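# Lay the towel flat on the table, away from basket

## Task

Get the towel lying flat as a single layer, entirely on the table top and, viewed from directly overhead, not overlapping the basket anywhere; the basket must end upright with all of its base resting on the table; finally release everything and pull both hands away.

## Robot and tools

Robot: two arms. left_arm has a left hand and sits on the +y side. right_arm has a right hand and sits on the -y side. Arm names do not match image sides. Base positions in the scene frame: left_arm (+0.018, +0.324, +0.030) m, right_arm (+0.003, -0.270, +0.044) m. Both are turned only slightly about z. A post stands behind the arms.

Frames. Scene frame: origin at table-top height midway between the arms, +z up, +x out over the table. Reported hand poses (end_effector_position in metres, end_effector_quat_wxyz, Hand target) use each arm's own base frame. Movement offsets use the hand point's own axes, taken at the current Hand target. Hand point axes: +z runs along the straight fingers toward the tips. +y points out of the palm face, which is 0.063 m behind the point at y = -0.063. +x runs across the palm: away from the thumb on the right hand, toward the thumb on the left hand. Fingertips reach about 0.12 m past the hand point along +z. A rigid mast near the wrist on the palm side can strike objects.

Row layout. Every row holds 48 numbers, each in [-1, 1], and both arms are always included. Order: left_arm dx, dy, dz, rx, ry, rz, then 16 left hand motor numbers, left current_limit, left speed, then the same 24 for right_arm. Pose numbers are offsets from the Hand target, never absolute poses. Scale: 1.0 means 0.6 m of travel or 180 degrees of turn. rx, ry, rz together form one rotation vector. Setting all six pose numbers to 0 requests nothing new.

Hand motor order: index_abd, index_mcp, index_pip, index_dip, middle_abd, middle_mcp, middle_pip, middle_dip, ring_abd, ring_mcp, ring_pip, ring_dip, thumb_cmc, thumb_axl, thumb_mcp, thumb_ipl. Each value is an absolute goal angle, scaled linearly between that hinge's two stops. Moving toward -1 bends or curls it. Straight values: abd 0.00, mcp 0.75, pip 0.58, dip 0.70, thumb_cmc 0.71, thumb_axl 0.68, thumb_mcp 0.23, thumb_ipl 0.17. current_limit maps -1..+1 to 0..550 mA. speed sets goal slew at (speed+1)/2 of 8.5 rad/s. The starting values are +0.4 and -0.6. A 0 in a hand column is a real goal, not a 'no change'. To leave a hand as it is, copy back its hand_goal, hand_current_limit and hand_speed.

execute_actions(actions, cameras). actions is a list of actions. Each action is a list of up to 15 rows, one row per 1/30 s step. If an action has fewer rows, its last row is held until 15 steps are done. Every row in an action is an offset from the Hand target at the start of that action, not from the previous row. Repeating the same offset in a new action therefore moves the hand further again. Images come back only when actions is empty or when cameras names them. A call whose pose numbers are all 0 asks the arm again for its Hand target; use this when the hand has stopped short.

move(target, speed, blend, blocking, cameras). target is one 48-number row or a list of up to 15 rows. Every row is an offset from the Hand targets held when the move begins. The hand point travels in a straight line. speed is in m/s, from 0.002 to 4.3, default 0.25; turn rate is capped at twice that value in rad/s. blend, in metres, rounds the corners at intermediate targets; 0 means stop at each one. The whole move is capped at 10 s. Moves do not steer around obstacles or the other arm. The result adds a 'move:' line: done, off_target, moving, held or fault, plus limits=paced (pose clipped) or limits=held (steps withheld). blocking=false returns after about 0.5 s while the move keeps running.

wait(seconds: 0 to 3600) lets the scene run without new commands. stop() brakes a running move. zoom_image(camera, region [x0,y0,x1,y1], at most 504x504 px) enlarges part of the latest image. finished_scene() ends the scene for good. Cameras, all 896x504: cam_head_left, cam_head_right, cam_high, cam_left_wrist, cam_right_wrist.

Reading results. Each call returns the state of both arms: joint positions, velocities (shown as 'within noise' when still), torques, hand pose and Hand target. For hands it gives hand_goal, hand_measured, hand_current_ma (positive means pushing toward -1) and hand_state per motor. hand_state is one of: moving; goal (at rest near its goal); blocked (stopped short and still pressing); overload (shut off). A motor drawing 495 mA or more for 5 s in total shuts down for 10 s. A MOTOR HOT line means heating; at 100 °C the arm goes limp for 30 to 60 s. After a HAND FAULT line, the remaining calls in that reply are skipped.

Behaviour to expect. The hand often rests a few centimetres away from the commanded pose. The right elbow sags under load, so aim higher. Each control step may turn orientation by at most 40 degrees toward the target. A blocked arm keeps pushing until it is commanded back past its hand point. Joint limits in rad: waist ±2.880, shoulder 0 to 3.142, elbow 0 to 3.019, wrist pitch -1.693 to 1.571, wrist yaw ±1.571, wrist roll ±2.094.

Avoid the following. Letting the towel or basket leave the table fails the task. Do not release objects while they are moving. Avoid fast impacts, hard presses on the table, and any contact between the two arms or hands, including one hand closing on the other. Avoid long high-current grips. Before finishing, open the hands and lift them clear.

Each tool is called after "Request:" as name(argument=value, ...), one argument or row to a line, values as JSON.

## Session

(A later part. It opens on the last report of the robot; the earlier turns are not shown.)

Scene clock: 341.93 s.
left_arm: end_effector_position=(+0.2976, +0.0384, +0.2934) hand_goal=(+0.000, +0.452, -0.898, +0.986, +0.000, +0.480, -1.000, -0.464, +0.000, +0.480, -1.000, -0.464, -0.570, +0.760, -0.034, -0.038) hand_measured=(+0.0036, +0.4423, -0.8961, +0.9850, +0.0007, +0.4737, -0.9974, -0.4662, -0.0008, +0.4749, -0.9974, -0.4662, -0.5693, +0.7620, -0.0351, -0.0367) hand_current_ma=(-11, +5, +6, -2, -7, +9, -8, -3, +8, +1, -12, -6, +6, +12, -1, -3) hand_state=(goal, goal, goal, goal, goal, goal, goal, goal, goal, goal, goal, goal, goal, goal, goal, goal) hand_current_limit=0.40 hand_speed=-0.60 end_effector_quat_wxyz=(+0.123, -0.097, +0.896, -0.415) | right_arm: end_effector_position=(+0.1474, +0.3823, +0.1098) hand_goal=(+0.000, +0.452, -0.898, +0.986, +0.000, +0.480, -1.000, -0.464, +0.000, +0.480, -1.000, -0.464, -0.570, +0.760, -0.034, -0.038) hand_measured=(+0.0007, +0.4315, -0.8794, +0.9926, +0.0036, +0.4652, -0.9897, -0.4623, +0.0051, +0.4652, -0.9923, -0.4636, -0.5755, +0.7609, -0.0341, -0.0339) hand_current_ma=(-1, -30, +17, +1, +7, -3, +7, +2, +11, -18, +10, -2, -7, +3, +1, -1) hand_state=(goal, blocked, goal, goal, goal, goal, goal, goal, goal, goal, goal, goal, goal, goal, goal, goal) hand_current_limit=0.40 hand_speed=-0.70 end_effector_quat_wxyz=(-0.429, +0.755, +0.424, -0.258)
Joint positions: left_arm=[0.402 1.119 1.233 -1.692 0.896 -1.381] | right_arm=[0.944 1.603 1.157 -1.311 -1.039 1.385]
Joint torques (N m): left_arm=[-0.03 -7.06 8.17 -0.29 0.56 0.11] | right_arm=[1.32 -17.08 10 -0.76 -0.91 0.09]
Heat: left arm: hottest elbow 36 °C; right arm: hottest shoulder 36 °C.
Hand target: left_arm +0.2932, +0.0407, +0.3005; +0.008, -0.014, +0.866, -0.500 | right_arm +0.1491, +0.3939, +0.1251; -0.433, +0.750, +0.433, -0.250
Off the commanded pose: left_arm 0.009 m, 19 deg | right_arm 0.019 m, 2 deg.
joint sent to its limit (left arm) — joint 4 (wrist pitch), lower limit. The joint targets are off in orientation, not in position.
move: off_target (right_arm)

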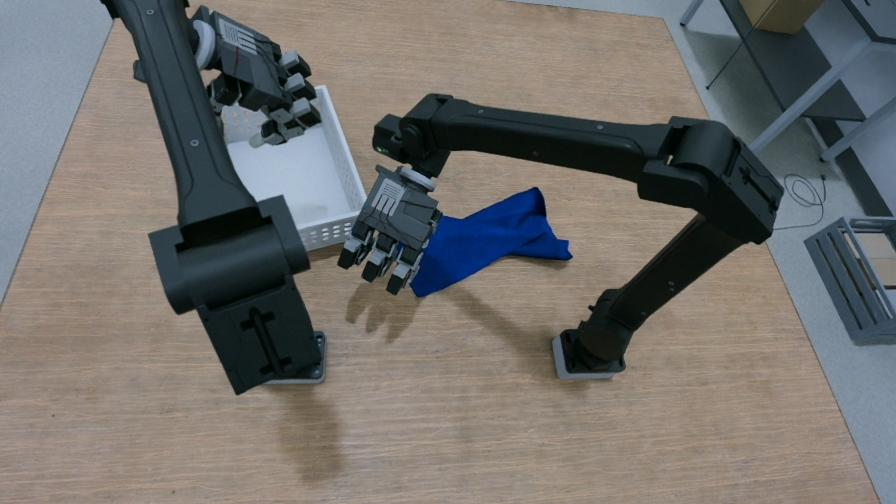

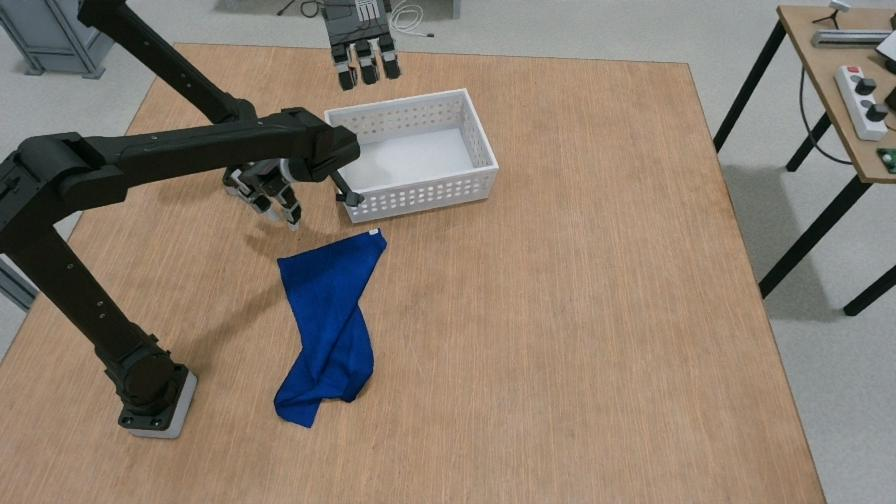

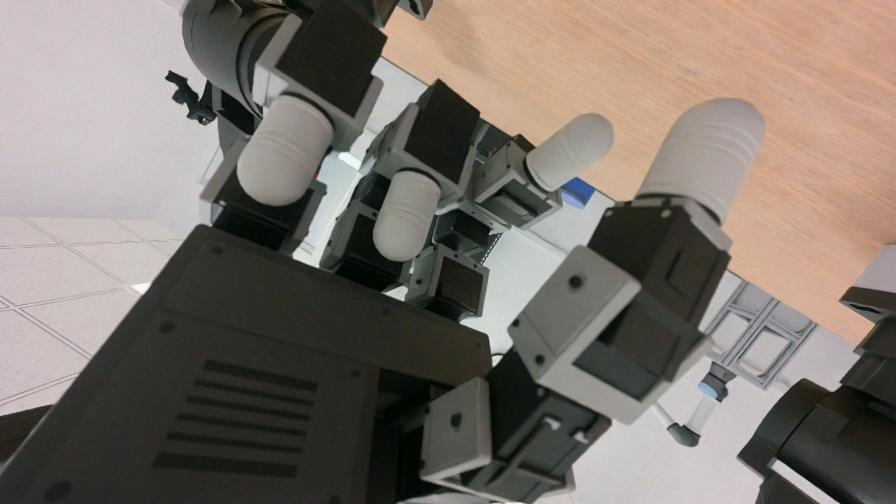

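Request:
move(
  target=[0,0,0,0,0,0,0,0.452,-0.898,0.986,0,0.479,-1,-0.464,0,0.479,-1,-0.464,-0.571,0.76,-0.034,-0.038,0.4,-0.6,-0.2,0.0197,-0.451,-0.319,0.116,0.201,0,0.452,-0.898,0.986,0,0.479,-1,-0.464,0,0.479,-1,-0.464,-0.571,0.76,-0.034,-0.038,0.4,-0.7],
  speed=0.25,
  cameras=["cam_head_left","cam_high","cam_right_wrist"],
)

Scene clock: 347.97 s.
left_arm: end_effector_position=(+0.2976, +0.0384, +0.2934) hand_goal=(+0.000, +0.452, -0.898, +0.986, +0.000, +0.480, -1.000, -0.464, +0.000, +0.480, -1.000, -0.464, -0.570, +0.760, -0.034, -0.038) hand_measured=(+0.0036, +0.4423, -0.8973, +0.9837, +0.0007, +0.4737, -0.9974, -0.4662, -0.0008, +0.4749, -0.9974, -0.4662, -0.5693, +0.7620, -0.0351, -0.0377) hand_current_ma=(-3, +6, +8, +2, -7, +5, -5, -6, -1, -6, -5, -8, +6, +8, +7, -9) hand_state=(goal, goal, goal, goal, goal, goal, goal, goal, goal, goal, goal, goal, goal, goal, goal, goal) hand_current_limit=0.40 hand_speed=-0.60 end_effector_quat_wxyz=(+0.123, -0.097, +0.896, -0.415) | right_arm: end_effector_position=(+0.2898, +0.1674, +0.2311) hand_goal=(+0.000, +0.452, -0.898, +0.986, +0.000, +0.480, -1.000, -0.464, +0.000, +0.480, -1.000, -0.464, -0.570, +0.760, -0.034, -0.038) hand_measured=(+0.0007, +0.4556, -0.8794, +0.9926, +0.0036, +0.4833, -0.9910, -0.4623, +0.0051, +0.4797, -0.9923, -0.4649, -0.5755, +0.7567, -0.0371, -0.0386) hand_current_ma=(-5, +3, +19, +7, +11, +9, +9, +3, +3, -6, +4, +1, -2, +5, +2, +1) hand_state=(goal, goal, goal, goal, goal, goal, goal, goal, goal, goal, goal, goal, goal, goal, goal, goal) hand_current_limit=0.40 hand_speed=-0.70 end_effector_quat_wxyz=(+0.010, +0.983, +0.185, -0.018)
Joint positions: left_arm=[0.402 1.119 1.233 -1.692 0.896 -1.381] | right_arm=[0.738 1.36 1.259 -1.511 -0.002 1.938]
Joint torques (N m): left_arm=[0.15 -7.65 8.09 -0.17 0.59 0.11] | right_arm=[-0.32 -14.04 11.51 -0.73 0.32 0.08]
Heat: left arm: hottest elbow 36 °C; right arm: hottest shoulder 36 °C.
Hand target: left_arm +0.2932, +0.0407, +0.3005; +0.008, -0.014, +0.866, -0.500 | right_arm +0.2973, +0.1699, +0.2501; -0.001, +0.985, +0.174, +0.000
Off the commanded pose: left_arm 0.009 m, 19 deg | right_arm 0.021 m, 3 deg.
joint sent to its limit (left arm) — joint 4 (wrist pitch), lower limit. The joint targets are off in orientation, not in position.
move: off_target (right_arm)

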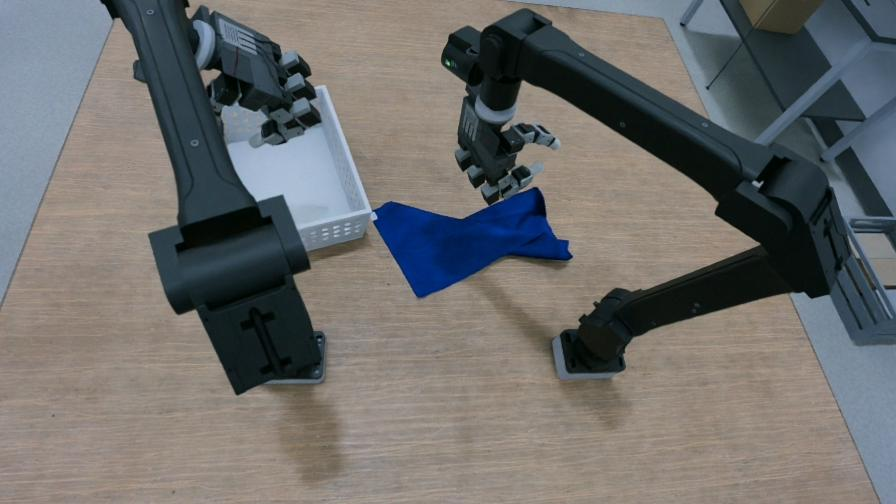

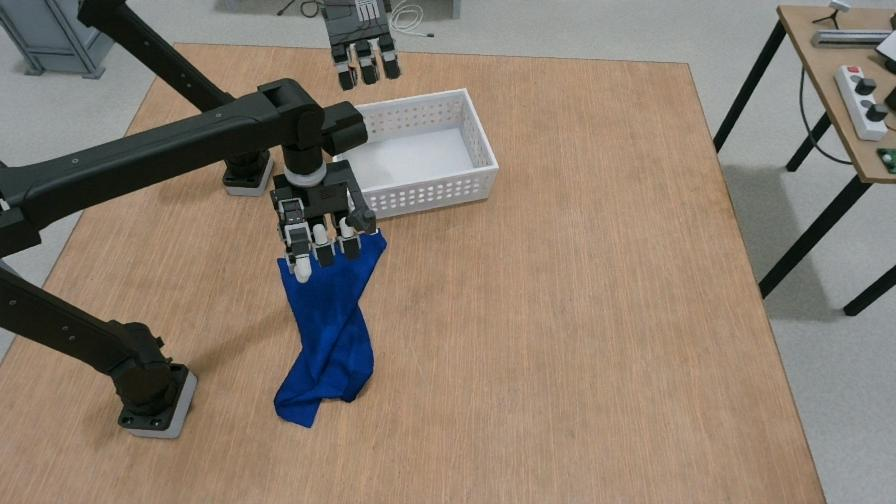

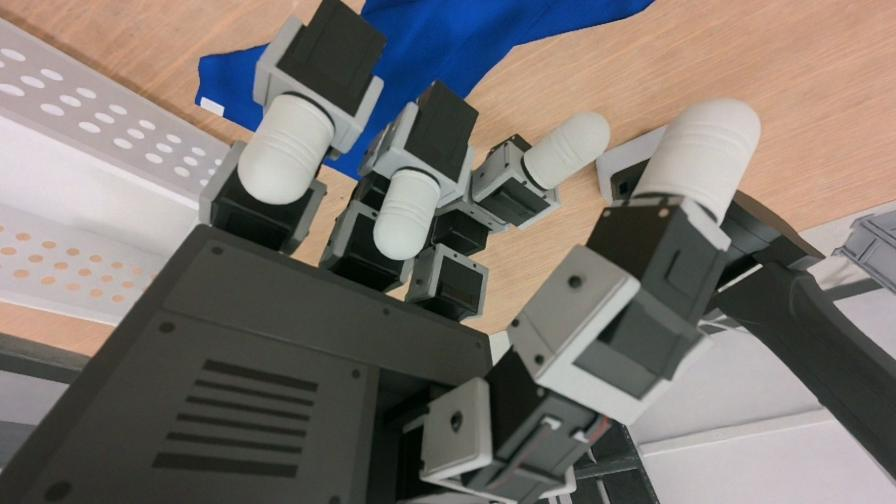

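Request:
move(
  target=[0,0,0,0,0,0,0,0.452,-0.898,0.986,0,0.479,-1,-0.464,0,0.479,-1,-0.464,-0.571,0.76,-0.034,-0.038,0.4,-0.6,-0.137,0.376,-0.05,0,0,0,0,0.452,-0.898,0.986,0,0.479,-1,-0.464,0,0.479,-1,-0.464,-0.571,0.76,-0.034,-0.038,0.4,-0.7],
  speed=0.25,
  cameras=["cam_head_left","cam_right_wrist"],
)

Scene clock: 350.63 s.
left_arm: end_effector_position=(+0.2976, +0.0384, +0.2934) hand_goal=(+0.000, +0.452, -0.898, +0.986, +0.000, +0.480, -1.000, -0.464, +0.000, +0.480, -1.000, -0.464, -0.570, +0.760, -0.034, -0.038) hand_measured=(+0.0036, +0.4423, -0.8973, +0.9850, -0.0008, +0.4737, -0.9974, -0.4662, -0.0008, +0.4749, -0.9974, -0.4662, -0.5693, +0.7620, -0.0351, -0.0377) hand_current_ma=(-10, +4, +13, -2, -13, +9, -3, -10, +5, -3, -9, +2, +8, +6, +6, -6) hand_state=(goal, goal, goal, goal, goal, goal, goal, goal, goal, goal, goal, goal, goal, goal, goal, goal) hand_current_limit=0.40 hand_speed=-0.60 end_effector_quat_wxyz=(+0.123, -0.097, +0.896, -0.415) | right_arm: end_effector_position=(+0.3015, -0.0687, +0.2797) hand_goal=(+0.000, +0.452, -0.898, +0.986, +0.000, +0.480, -1.000, -0.464, +0.000, +0.480, -1.000, -0.464, -0.570, +0.760, -0.034, -0.038) hand_measured=(+0.0036, +0.4580, -0.8794, +0.9926, +0.0036, +0.4845, -0.9910, -0.4623, +0.0051, +0.4833, -0.9923, -0.4649, -0.5755, +0.7567, -0.0380, -0.0386) hand_current_ma=(-8, -2, +23, +3, +10, +12, +9, +2, +6, -3, +5, -5, +4, +6, +0, -3) hand_state=(goal, goal, goal, goal, goal, goal, goal, goal, goal, goal, goal, goal, goal, goal, goal, goal) hand_current_limit=0.40 hand_speed=-0.70 end_effector_quat_wxyz=(+0.001, +0.985, +0.172, +0.005)
Joint positions: left_arm=[0.402 1.119 1.233 -1.692 0.896 -1.381] | right_arm=[0.067 1.101 1.175 -1.634 0.002 1.292]
Joint torques (N m): left_arm=[-0.44 -7.53 8.21 -0.12 0.56 0.09] | right_arm=[0.15 -8.94 8.31 -0.5 0.18 -0.08]
Heat: left arm: hottest elbow 36 °C; right arm: hottest shoulder 36 °C.
Hand target: left_arm +0.2932, +0.0407, +0.3005; +0.008, -0.014, +0.866, -0.500 | right_arm +0.2975, -0.0702, +0.2799; -0.001, +0.985, +0.174, +0.000
Off the commanded pose: left_arm 0.009 m, 19 deg | right_arm 0.004 m, 1 deg.
joint sent to its limit (left arm) — joint 4 (wrist pitch), lower limit. The joint targets are off in orientation, not in position.
move: done

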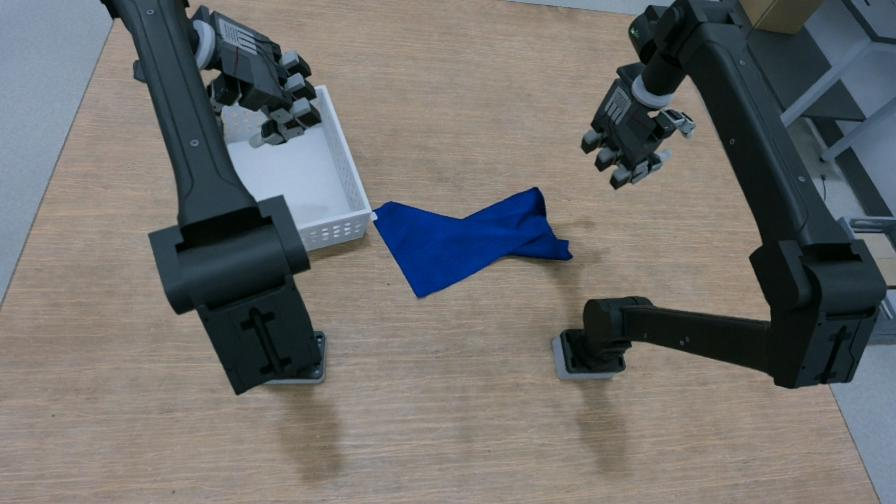

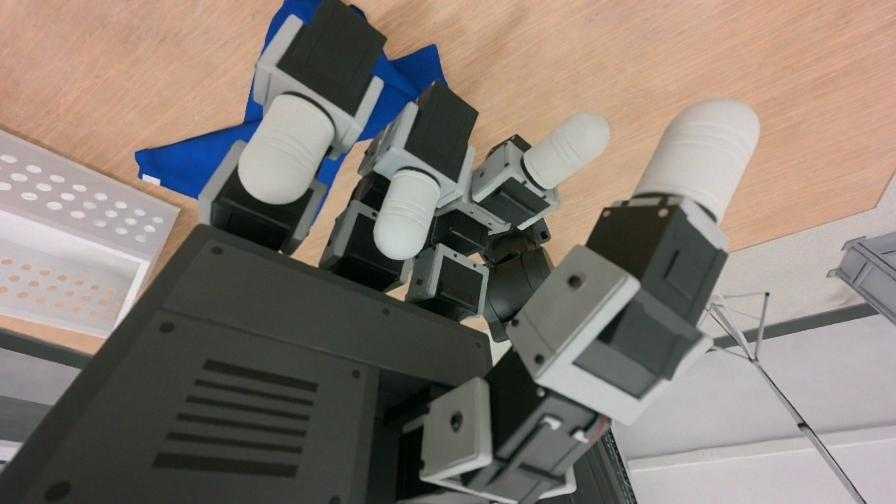

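Request:
move(
  target=[0,0,0,0,0,0,0,0.452,-0.898,0.986,0,0.479,-1,-0.464,0,0.479,-1,-0.464,-0.571,0.76,-0.034,-0.038,0.4,-0.6,-0.0417,-0.4585,0.02,0,0,0,0,0.452,-0.898,0.986,0,0.479,-1,-0.464,0,0.479,-1,-0.464,-0.571,0.76,-0.034,-0.038,0.4,-0.7],
  speed=0.25,
  cameras=["cam_head_left","cam_right_wrist"],
)

Scene clock: 353.60 s.
left_arm: end_effector_position=(+0.2976, +0.0384, +0.2934) hand_goal=(+0.000, +0.452, -0.898, +0.986, +0.000, +0.480, -1.000, -0.464, +0.000, +0.480, -1.000, -0.464, -0.570, +0.760, -0.034, -0.038) hand_measured=(+0.0036, +0.4423, -0.8961, +0.9850, +0.0007, +0.4737, -0.9974, -0.4662, -0.0008, +0.4749, -0.9974, -0.4662, -0.5693, +0.7620, -0.0351, -0.0377) hand_current_ma=(-8, +1, +5, -6, -6, +8, -2, -3, +1, -5, -13, -8, +8, +3, +4, -11) hand_state=(goal, goal, goal, goal, goal, goal, goal, goal, goal, goal, goal, goal, goal, goal, goal, goal) hand_current_limit=0.40 hand_speed=-0.60 end_effector_quat_wxyz=(+0.123, -0.097, +0.896, -0.415) | right_arm: end_effector_position=(+0.1734, +0.1665, +0.2565) hand_goal=(+0.000, +0.452, -0.898, +0.986, +0.000, +0.480, -1.000, -0.464, +0.000, +0.480, -1.000, -0.464, -0.570, +0.760, -0.034, -0.038) hand_measured=(-0.0008, +0.4592, -0.8807, +0.9926, +0.0007, +0.4845, -0.9910, -0.4623, +0.0036, +0.4833, -0.9923, -0.4649, -0.5755, +0.7567, -0.0380, -0.0396) hand_current_ma=(-5, -2, +23, +9, +10, +14, +8, -2, +5, -1, +0, -2, -6, -1, -5, -1) hand_state=(goal, goal, goal, goal, goal, goal, goal, goal, goal, goal, goal, goal, goal, goal, goal, goal) hand_current_limit=0.40 hand_speed=-0.70 end_effector_quat_wxyz=(+0.008, +0.981, +0.191, -0.025)
Joint positions: left_arm=[0.402 1.119 1.233 -1.692 0.896 -1.381] | right_arm=[0.989 1.154 1.148 -1.61 -0.025 2.174]
Joint torques (N m): left_arm=[-0.44 -7.53 8.14 -0.02 0.59 0.13] | right_arm=[0.56 -7.94 11.44 0.09 0.3 0.11]
Heat: left arm: hottest elbow 36 °C; right arm: hottest shoulder 36 °C.
Hand target: left_arm +0.2932, +0.0407, +0.3005; +0.008, -0.014, +0.866, -0.500 | right_arm +0.1795, +0.1795, +0.2682; +0.000, +0.985, +0.174, +0.000
Off the commanded pose: left_arm 0.009 m, 19 deg | right_arm 0.019 m, 4 deg.
joint sent to its limit (left arm) — joint 4 (wrist pitch), lower limit. The joint targets are off in orientation, not in position.
joint sent to its limit (right arm) — joint 6 (wrist roll), upper limit. The joint targets still meet the commanded pose.
move: off_target (right_arm)

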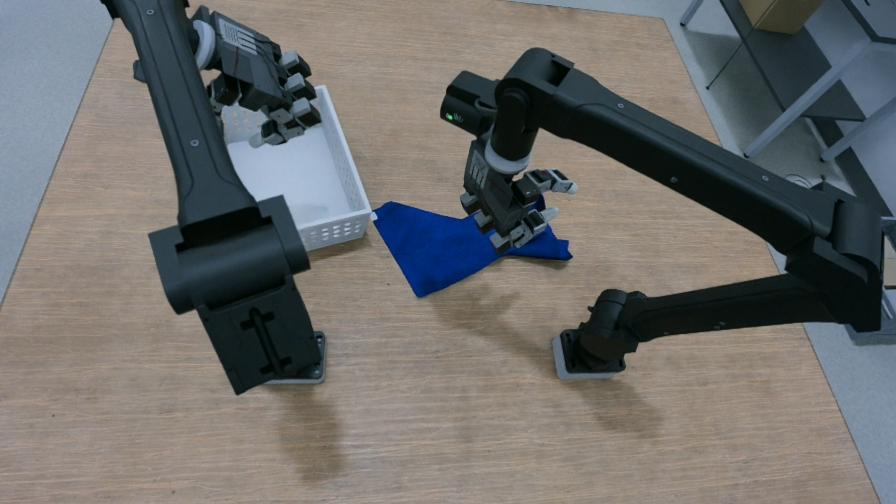

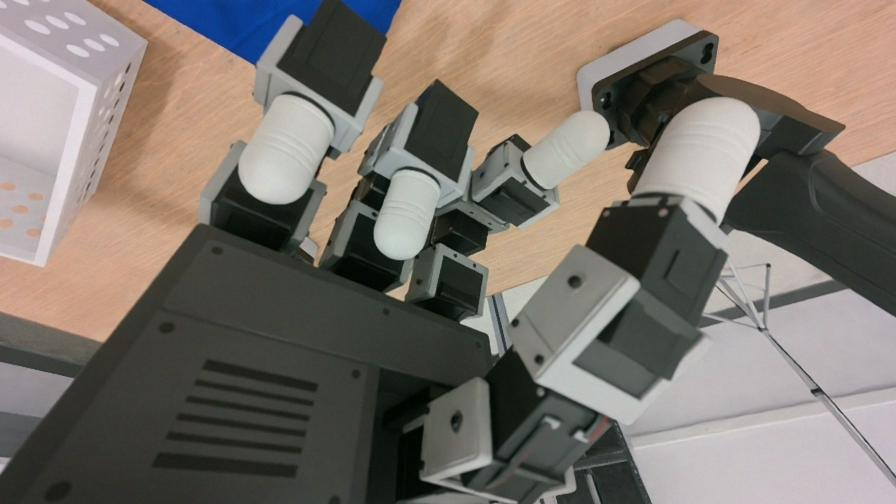

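Request:
move(
  target=[0,0,0,0,0,0,0,0.452,-0.898,0.986,0,0.479,-1,-0.464,0,0.479,-1,-0.464,-0.571,0.76,-0.034,-0.038,0.4,-0.6,0.257,0.3,-0.02,0,0,0,0,0.452,-0.898,0.986,0,0.479,-1,-0.464,0,0.479,-1,-0.464,-0.571,0.76,-0.034,-0.038,0.4,-0.7],
  speed=0.25,
  cameras=["cam_right_wrist"],
)

Request:
zoom_image(
  camera="cam_right_wrist",
  region=[400, 0, 800, 200],
)

Scene clock: 356.67 s.
left_arm: end_effector_position=(+0.2976, +0.0384, +0.2934) hand_goal=(+0.000, +0.452, -0.898, +0.986, +0.000, +0.480, -1.000, -0.464, +0.000, +0.480, -1.000, -0.464, -0.570, +0.760, -0.034, -0.038) hand_measured=(+0.0021, +0.4423, -0.8961, +0.9850, -0.0008, +0.4737, -0.9974, -0.4662, -0.0008, +0.4749, -0.9962, -0.4662, -0.5693, +0.7620, -0.0351, -0.0377) hand_current_ma=(-8, +6, +6, -8, -6, +3, -6, -7, +4, -5, -8, +0, +2, +7, +7, -13) hand_state=(goal, goal, goal, goal, goal, goal, goal, goal, goal, goal, goal, goal, goal, goal, goal, goal) hand_current_limit=0.40 hand_speed=-0.60 end_effector_quat_wxyz=(+0.123, -0.097, +0.896, -0.415) | right_arm: end_effector_position=(+0.3701, +0.0579, +0.2710) hand_goal=(+0.000, +0.452, -0.898, +0.986, +0.000, +0.480, -1.000, -0.464, +0.000, +0.480, -1.000, -0.464, -0.570, +0.760, -0.034, -0.038) hand_measured=(+0.0036, +0.4592, -0.8794, +0.9926, +0.0036, +0.4845, -0.9910, -0.4623, +0.0051, +0.4833, -0.9923, -0.4636, -0.5755, +0.7567, -0.0380, -0.0386) hand_current_ma=(-8, +6, +21, +3, +6, +11, +12, +4, +9, +0, +4, -2, -4, +8, -3, +4) hand_state=(goal, goal, goal, goal, goal, goal, goal, goal, goal, goal, goal, goal, goal, goal, goal, goal) hand_current_limit=0.40 hand_speed=-0.70 end_effector_quat_wxyz=(+0.005, +0.985, +0.170, -0.016)
Joint positions: left_arm=[0.402 1.119 1.233 -1.692 0.896 -1.381] | right_arm=[0.384 1.382 1.387 -1.61 0.002 1.612]
Joint torques (N m): left_arm=[-0.15 -7.18 8.25 -0.1 0.61 0.09] | right_arm=[0.15 -12.04 11.7 0.2 0.19 -0.01]
Heat: left arm: hottest elbow 36 °C; right arm: hottest shoulder 36 °C.
Hand target: left_arm +0.2932, +0.0407, +0.3005; +0.008, -0.014, +0.866, -0.500 | right_arm +0.3862, +0.0634, +0.2802; -0.001, +0.985, +0.174, +0.000
Off the commanded pose: left_arm 0.009 m, 19 deg | right_arm 0.019 m, 2 deg.
joint sent to its limit (left arm) — joint 4 (wrist pitch), lower limit. The joint targets are off in orientation, not in position.
move: off_target (right_arm)

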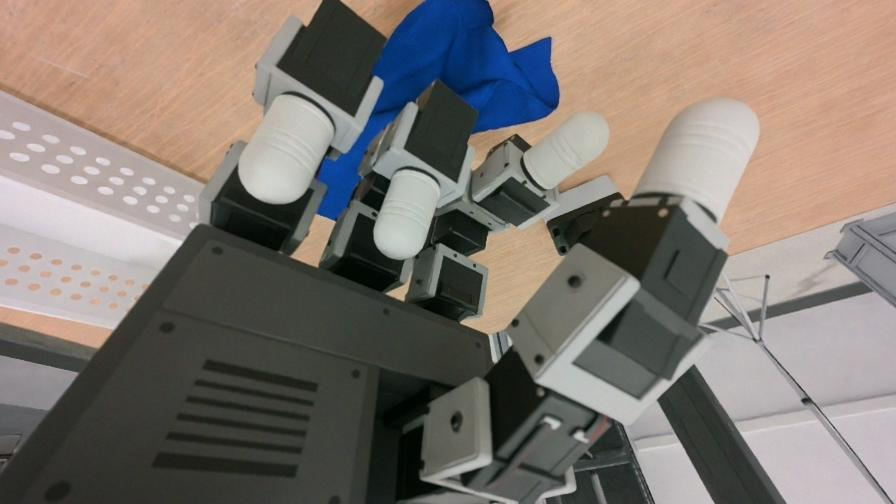

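Scaled by 1.260 from the camera's image (finer frame: 1280x720).

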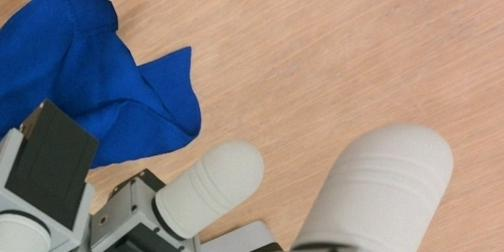

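Request:
zoom_image(
  camera="cam_right_wrist",
  region=[360, 0, 580, 140],
)

Scaled by 2.291 from the camera's image (finer frame: 1280x720).

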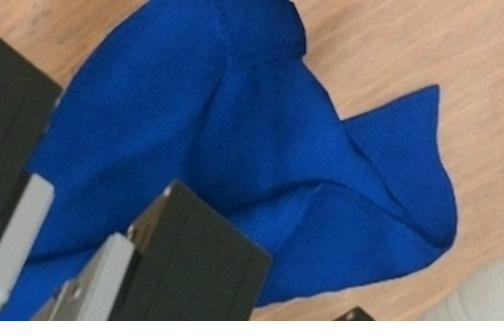

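Request:
zoom_image(
  camera="cam_right_wrist",
  region=[440, 0, 570, 90],
)

Request:
zoom_image(
  camera="cam_right_wrist",
  region=[470, 60, 570, 140],
)

Scaled by 3.877 from the camera's image (finer frame: 1280x720).

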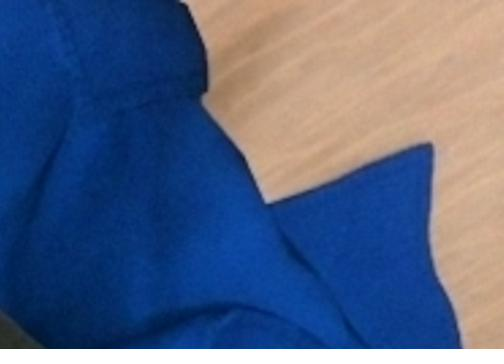

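Scaled by 5.040 from the camera's image (finer frame: 1280x720).

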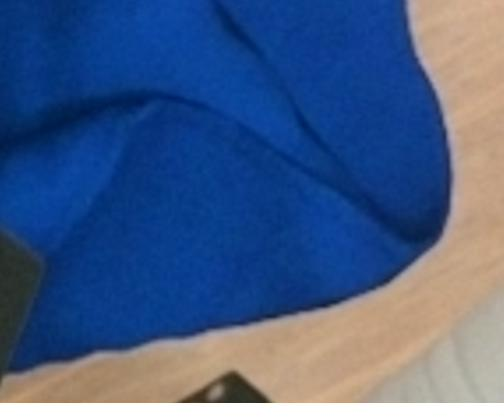

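Request:
move(
  target=[0,0,0,0,0,0,0,0.452,-0.898,0.986,0,0.479,-1,-0.464,0,0.479,-1,-0.464,-0.571,0.76,-0.034,-0.038,0.4,-0.6,-0.1892,-0.0149,0.32,0.330,0.0583,0.101,0,0.452,-0.898,0.986,0,0.479,-1,-0.464,0,0.479,-1,-0.464,-0.571,0.76,-0.034,-0.038,0.4,-0.4],
  speed=0.2,
  cameras=["cam_head_left","cam_high","cam_right_wrist"],
)

Request:
zoom_image(
  camera="cam_head_left",
  region=[480, 160, 630, 280],
)

Request:
zoom_image(
  camera="cam_high",
  region=[250, 330, 400, 450],
)

Scene clock: 368.07 s.
left_arm: end_effector_position=(+0.2976, +0.0384, +0.2934) hand_goal=(+0.000, +0.452, -0.898, +0.986, +0.000, +0.480, -1.000, -0.464, +0.000, +0.480, -1.000, -0.464, -0.570, +0.760, -0.034, -0.038) hand_measured=(+0.0036, +0.4423, -0.8961, +0.9850, -0.0008, +0.4737, -0.9974, -0.4662, -0.0008, +0.4749, -0.9974, -0.4662, -0.5693, +0.7620, -0.0351, -0.0377) hand_current_ma=(-12, +4, +10, -10, -5, +5, -6, -9, +4, -2, -6, +0, +2, +10, +11, -3) hand_state=(goal, goal, goal, goal, goal, goal, goal, goal, goal, goal, goal, goal, goal, goal, goal, goal) hand_current_limit=0.40 hand_speed=-0.60 end_effector_quat_wxyz=(+0.123, -0.097, +0.896, -0.415) | right_arm: end_effector_position=(+0.2812, +0.0345, +0.0926) hand_goal=(+0.000, +0.452, -0.898, +0.986, +0.000, +0.480, -1.000, -0.464, +0.000, +0.480, -1.000, -0.464, -0.570, +0.760, -0.034, -0.038) hand_measured=(+0.0036, +0.4484, -0.8807, +0.9926, +0.0036, +0.4749, -0.9897, -0.4623, +0.0051, +0.4761, -0.9923, -0.4636, -0.5705, +0.7567, -0.0380, -0.0339) hand_current_ma=(-5, -8, +22, +10, +6, +5, +10, +1, +10, -5, +6, -6, -4, +5, -5, +0) hand_state=(goal, goal, goal, goal, goal, goal, goal, goal, goal, goal, goal, goal, goal, goal, goal, goal) hand_current_limit=0.40 hand_speed=-0.40 end_effector_quat_wxyz=(-0.496, +0.868, +0.009, +0.010)
Joint positions: left_arm=[0.402 1.119 1.233 -1.692 0.896 -1.381] | right_arm=[-0.233 1.347 0.823 -1.407 -0.998 1.119]
Joint torques (N m): left_arm=[0.15 -7.71 8.12 -0.21 0.62 0.12] | right_arm=[-0.44 -8.82 6.35 -1.24 -0.85 -0.11]
Heat: left arm: hottest elbow 36 °C; right arm: hottest shoulder 35 °C.
Hand target: left_arm +0.2932, +0.0407, +0.3005; +0.008, -0.014, +0.866, -0.500 | right_arm +0.2764, +0.0330, +0.0880; -0.501, +0.866, +0.000, +0.000
Off the commanded pose: left_arm 0.009 m, 19 deg | right_arm 0.007 m, 2 deg.
joint sent to its limit (left arm) — joint 4 (wrist pitch), lower limit. The joint targets are off in orientation, not in position.
move: done

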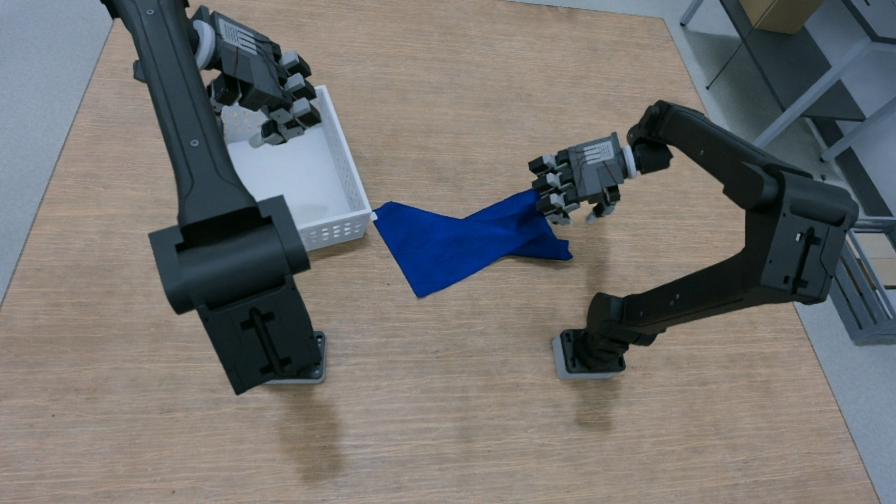

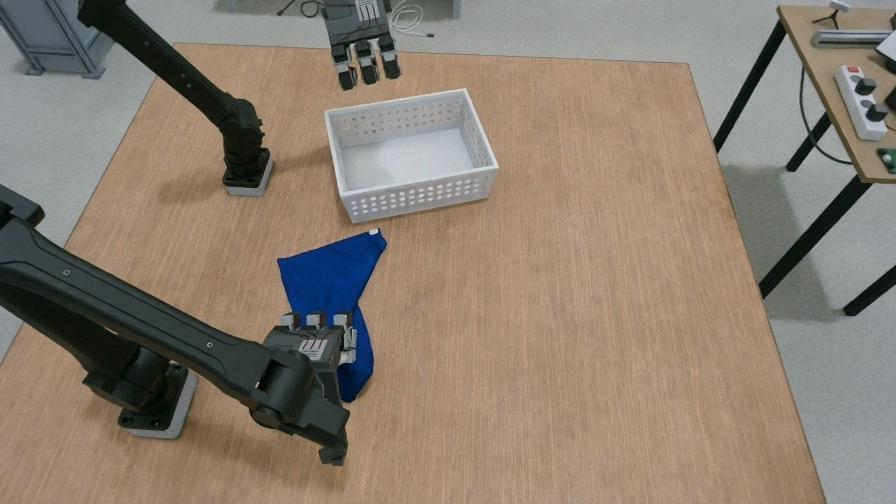

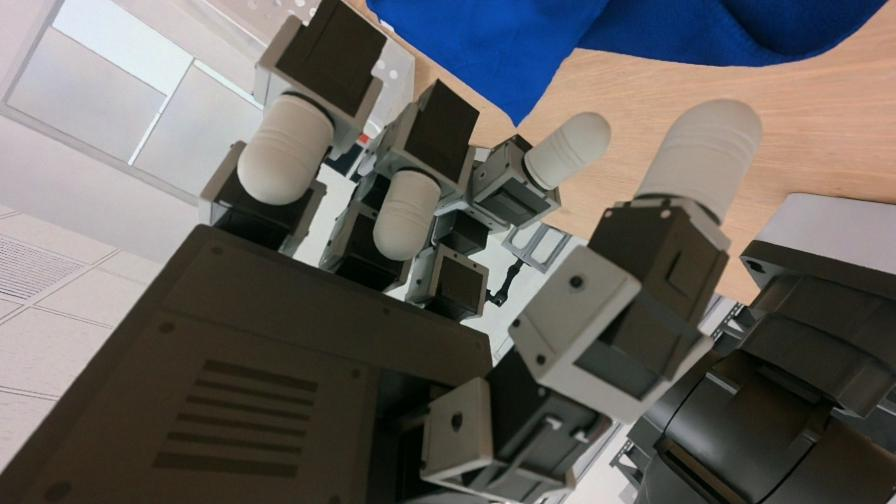

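Scaled by 3.360 from the camera's image (finer frame: 1280x720).

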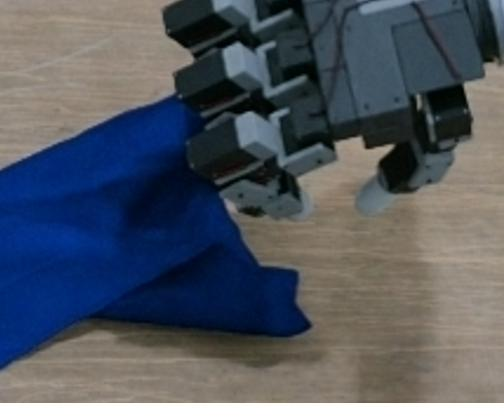

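Scaled by 3.360 from the camera's image (finer frame: 1280x720).

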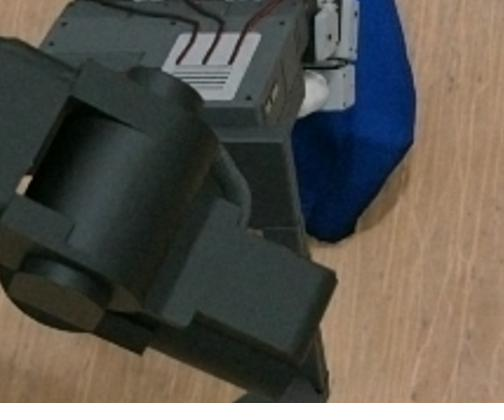

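Request:
move(
  target=[0,0,0,0,0,0,0,0.452,-0.898,0.986,0,0.479,-1,-0.464,0,0.479,-1,-0.464,-0.571,0.76,-0.034,-0.038,0.4,-0.6,0.0017,0.0783,0.0645,0,0,0,0,0.452,-0.898,0.986,0,0.479,-1,-0.464,0,0.479,-1,-0.464,-0.571,0.76,-0.034,-0.038,0.4,-0.4],
  speed=0.12,
  cameras=["cam_head_left","cam_high","cam_right_wrist"],
)

Request:
zoom_image(
  camera="cam_head_left",
  region=[480, 160, 630, 280],
)

Request:
zoom_image(
  camera="cam_right_wrist",
  region=[450, 0, 896, 250],
)

Scene clock: 370.40 s.
left_arm: end_effector_position=(+0.2976, +0.0384, +0.2934) hand_goal=(+0.000, +0.452, -0.898, +0.986, +0.000, +0.480, -1.000, -0.464, +0.000, +0.480, -1.000, -0.464, -0.570, +0.760, -0.034, -0.038) hand_measured=(+0.0036, +0.4423, -0.8961, +0.9850, -0.0008, +0.4737, -0.9974, -0.4662, -0.0008, +0.4749, -0.9974, -0.4662, -0.5705, +0.7620, -0.0351, -0.0377) hand_current_ma=(-10, +1, +7, -8, -11, +7, -4, -10, +4, -6, -10, -3, +8, +13, +5, -13) hand_state=(goal, goal, goal, goal, goal, goal, goal, goal, goal, goal, goal, goal, goal, goal, goal, goal) hand_current_limit=0.40 hand_speed=-0.60 end_effector_quat_wxyz=(+0.123, -0.097, +0.896, -0.415) | right_arm: end_effector_position=(+0.2807, +0.0380, +0.0344) hand_goal=(+0.000, +0.452, -0.898, +0.986, +0.000, +0.480, -1.000, -0.464, +0.000, +0.480, -1.000, -0.464, -0.570, +0.760, -0.034, -0.038) hand_measured=(+0.0021, +0.4484, -0.8807, +0.9914, +0.0036, +0.4749, -0.9910, -0.4623, +0.0051, +0.4761, -0.9923, -0.4636, -0.5705, +0.7567, -0.0380, -0.0339) hand_current_ma=(-7, -11, +23, +11, +4, +7, +10, +3, +6, -1, +5, +0, -3, +3, -6, +4) hand_state=(goal, goal, goal, goal, goal, goal, goal, goal, goal, goal, goal, goal, goal, goal, goal, goal) hand_current_limit=0.40 hand_speed=-0.40 end_effector_quat_wxyz=(-0.499, +0.866, +0.001, +0.010)
Joint positions: left_arm=[0.402 1.119 1.233 -1.692 0.896 -1.381] | right_arm=[-0.227 1.449 0.737 -1.201 -1.01 1.152]
Joint torques (N m): left_arm=[0.67 -6.71 8.14 -0.21 0.59 0.1] | right_arm=[1.49 -9.41 5.24 -0.03 -0.85 0.1]
Heat: left arm: hottest elbow 36 °C; right arm: hottest shoulder 35 °C.
Hand target: left_arm +0.2932, +0.0407, +0.3005; +0.008, -0.014, +0.866, -0.500 | right_arm +0.2773, +0.0431, +0.0280; -0.501, +0.866, +0.000, +0.000
Off the commanded pose: left_arm 0.009 m, 19 deg | right_arm 0.009 m, 1 deg.
joint sent to its limit (left arm) — joint 4 (wrist pitch), lower limit. The joint targets are off in orientation, not in position.
move: done

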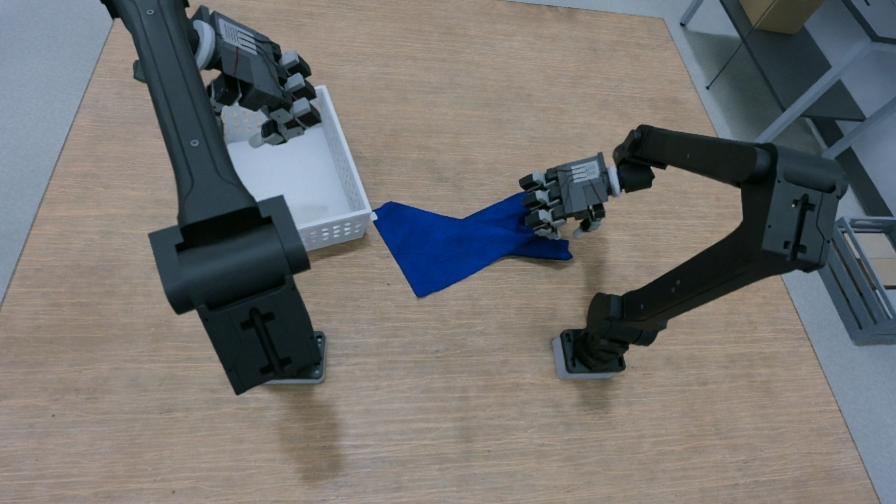

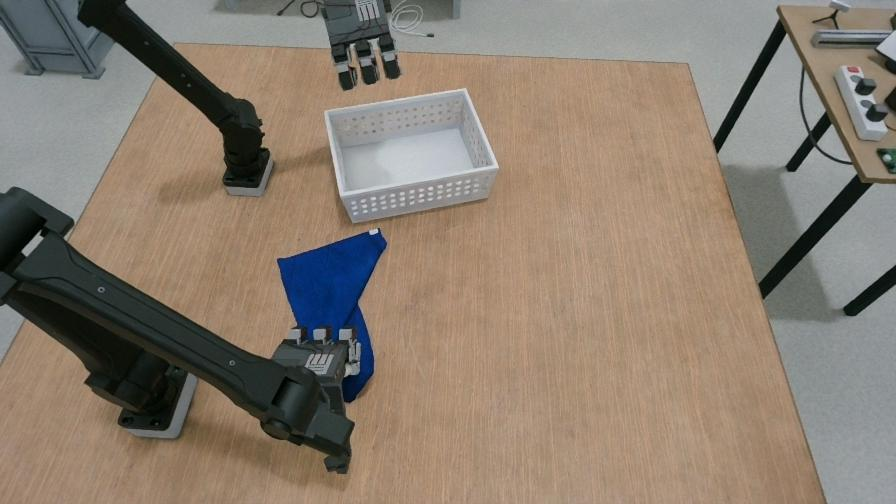

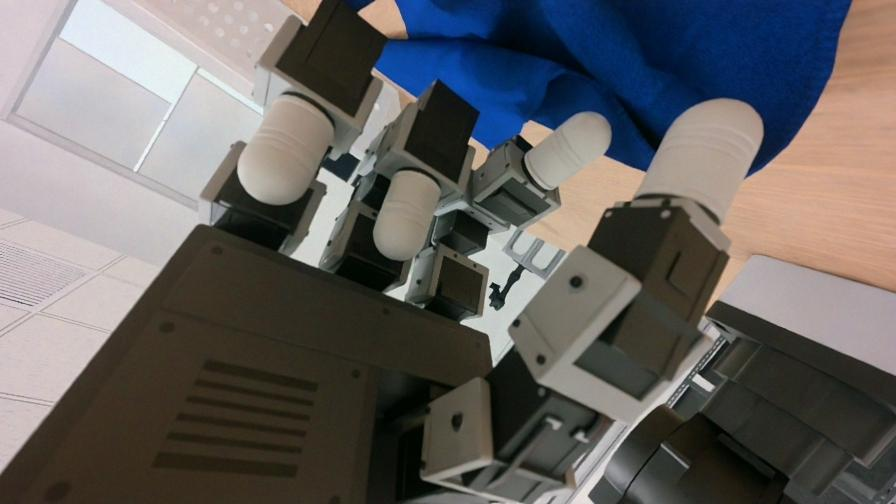

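Scaled by 3.360 from the camera's image (finer frame: 1280x720).

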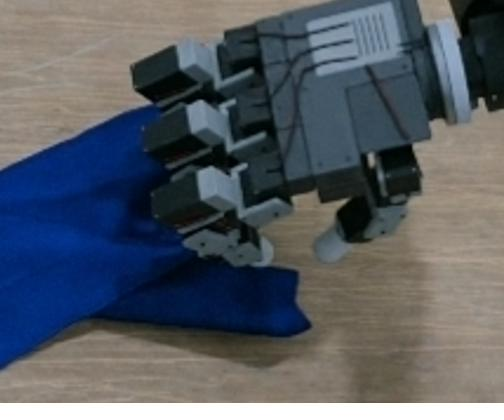

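Scaled by 1.130 from the camera's image (finer frame: 1280x720).

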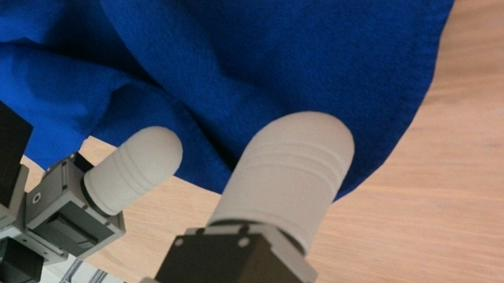

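Request:
move(
  target=[
    [0,0,0,0,0,0,0,0.452,-0.898,0.986,0,0.479,-1,-0.464,0,0.479,-1,-0.464,-0.571,0.76,-0.034,-0.038,0.4,-0.6,-0.0267,0.0532,0.0345,0,0,0,0,0.452,-0.898,0.986,0,0.479,-1,-0.464,0,0.479,-1,-0.464,-0.571,0.76,-0.034,-0.038,0.4,-0.4],
  ],
  speed=0.08,
  cameras=["cam_head_left","cam_right_wrist"],
)

Request:
zoom_image(
  camera="cam_head_left",
  region=[480, 160, 630, 280],
)

Scene clock: 373.20 s.
left_arm: end_effector_position=(+0.2976, +0.0384, +0.2934) hand_goal=(+0.000, +0.452, -0.898, +0.986, +0.000, +0.480, -1.000, -0.464, +0.000, +0.480, -1.000, -0.464, -0.570, +0.760, -0.034, -0.038) hand_measured=(+0.0036, +0.4423, -0.8961, +0.9850, -0.0008, +0.4737, -0.9974, -0.4662, -0.0008, +0.4749, -0.9974, -0.4662, -0.5693, +0.7620, -0.0351, -0.0377) hand_current_ma=(-13, +1, +3, -8, -9, +7, -6, -10, +2, -3, -12, -2, +8, +13, +11, -10) hand_state=(goal, goal, goal, goal, goal, goal, goal, goal, goal, goal, goal, goal, goal, goal, goal, goal) hand_current_limit=0.40 hand_speed=-0.60 end_effector_quat_wxyz=(+0.123, -0.097, +0.896, -0.415) | right_arm: end_effector_position=(+0.2658, +0.0415, -0.0024) hand_goal=(+0.000, +0.452, -0.898, +0.986, +0.000, +0.480, -1.000, -0.464, +0.000, +0.480, -1.000, -0.464, -0.570, +0.760, -0.034, -0.038) hand_measured=(-0.0023, +0.4459, -0.8961, +0.9875, +0.0036, +0.4749, -0.9910, -0.4623, +0.0051, +0.4761, -0.9923, -0.4649, -0.5705, +0.7578, -0.0380, -0.0339) hand_current_ma=(-2, -5, +4, +6, +4, +3, +15, +4, +10, +0, +9, -4, -2, +6, -5, +9) hand_state=(goal, goal, goal, goal, goal, goal, goal, goal, goal, goal, goal, goal, goal, goal, goal, goal) hand_current_limit=0.40 hand_speed=-0.40 end_effector_quat_wxyz=(-0.499, +0.866, +0.000, +0.009)
Joint positions: left_arm=[0.402 1.119 1.233 -1.692 0.896 -1.381] | right_arm=[-0.227 1.501 0.659 -1.073 -1.01 1.152]
Joint torques (N m): left_arm=[-0.32 -7.3 8.29 -0.06 0.61 0.06] | right_arm=[1.08 -9 4.46 -0.09 -0.77 0.03]
Heat: left arm: hottest elbow 36 °C; right arm: hottest shoulder 35 °C.
Hand target: left_arm +0.2932, +0.0407, +0.3005; +0.008, -0.014, +0.866, -0.500 | right_arm +0.2615, +0.0451, -0.0099; -0.501, +0.866, +0.000, +0.000
Off the commanded pose: left_arm 0.009 m, 19 deg | right_arm 0.010 m, 1 deg.
joint sent to its limit (left arm) — joint 4 (wrist pitch), lower limit. The joint targets are off in orientation, not in position.
move: done

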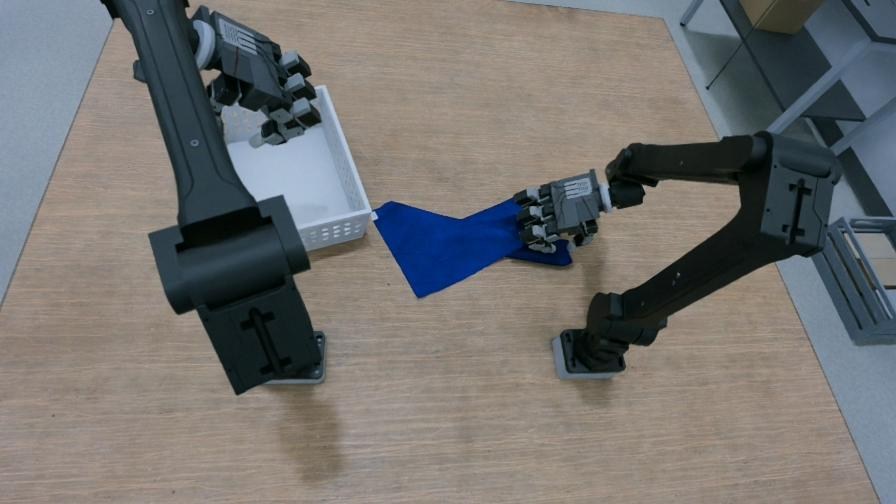

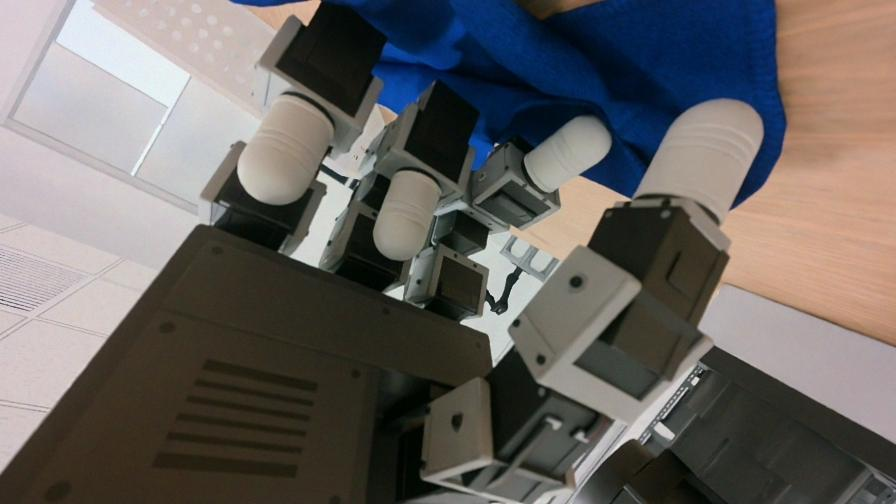

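Scaled by 3.360 from the camera's image (finer frame: 1280x720).

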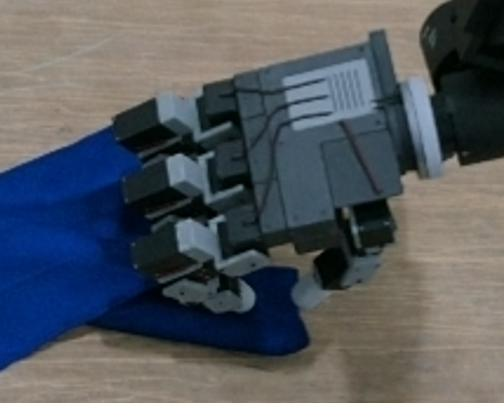

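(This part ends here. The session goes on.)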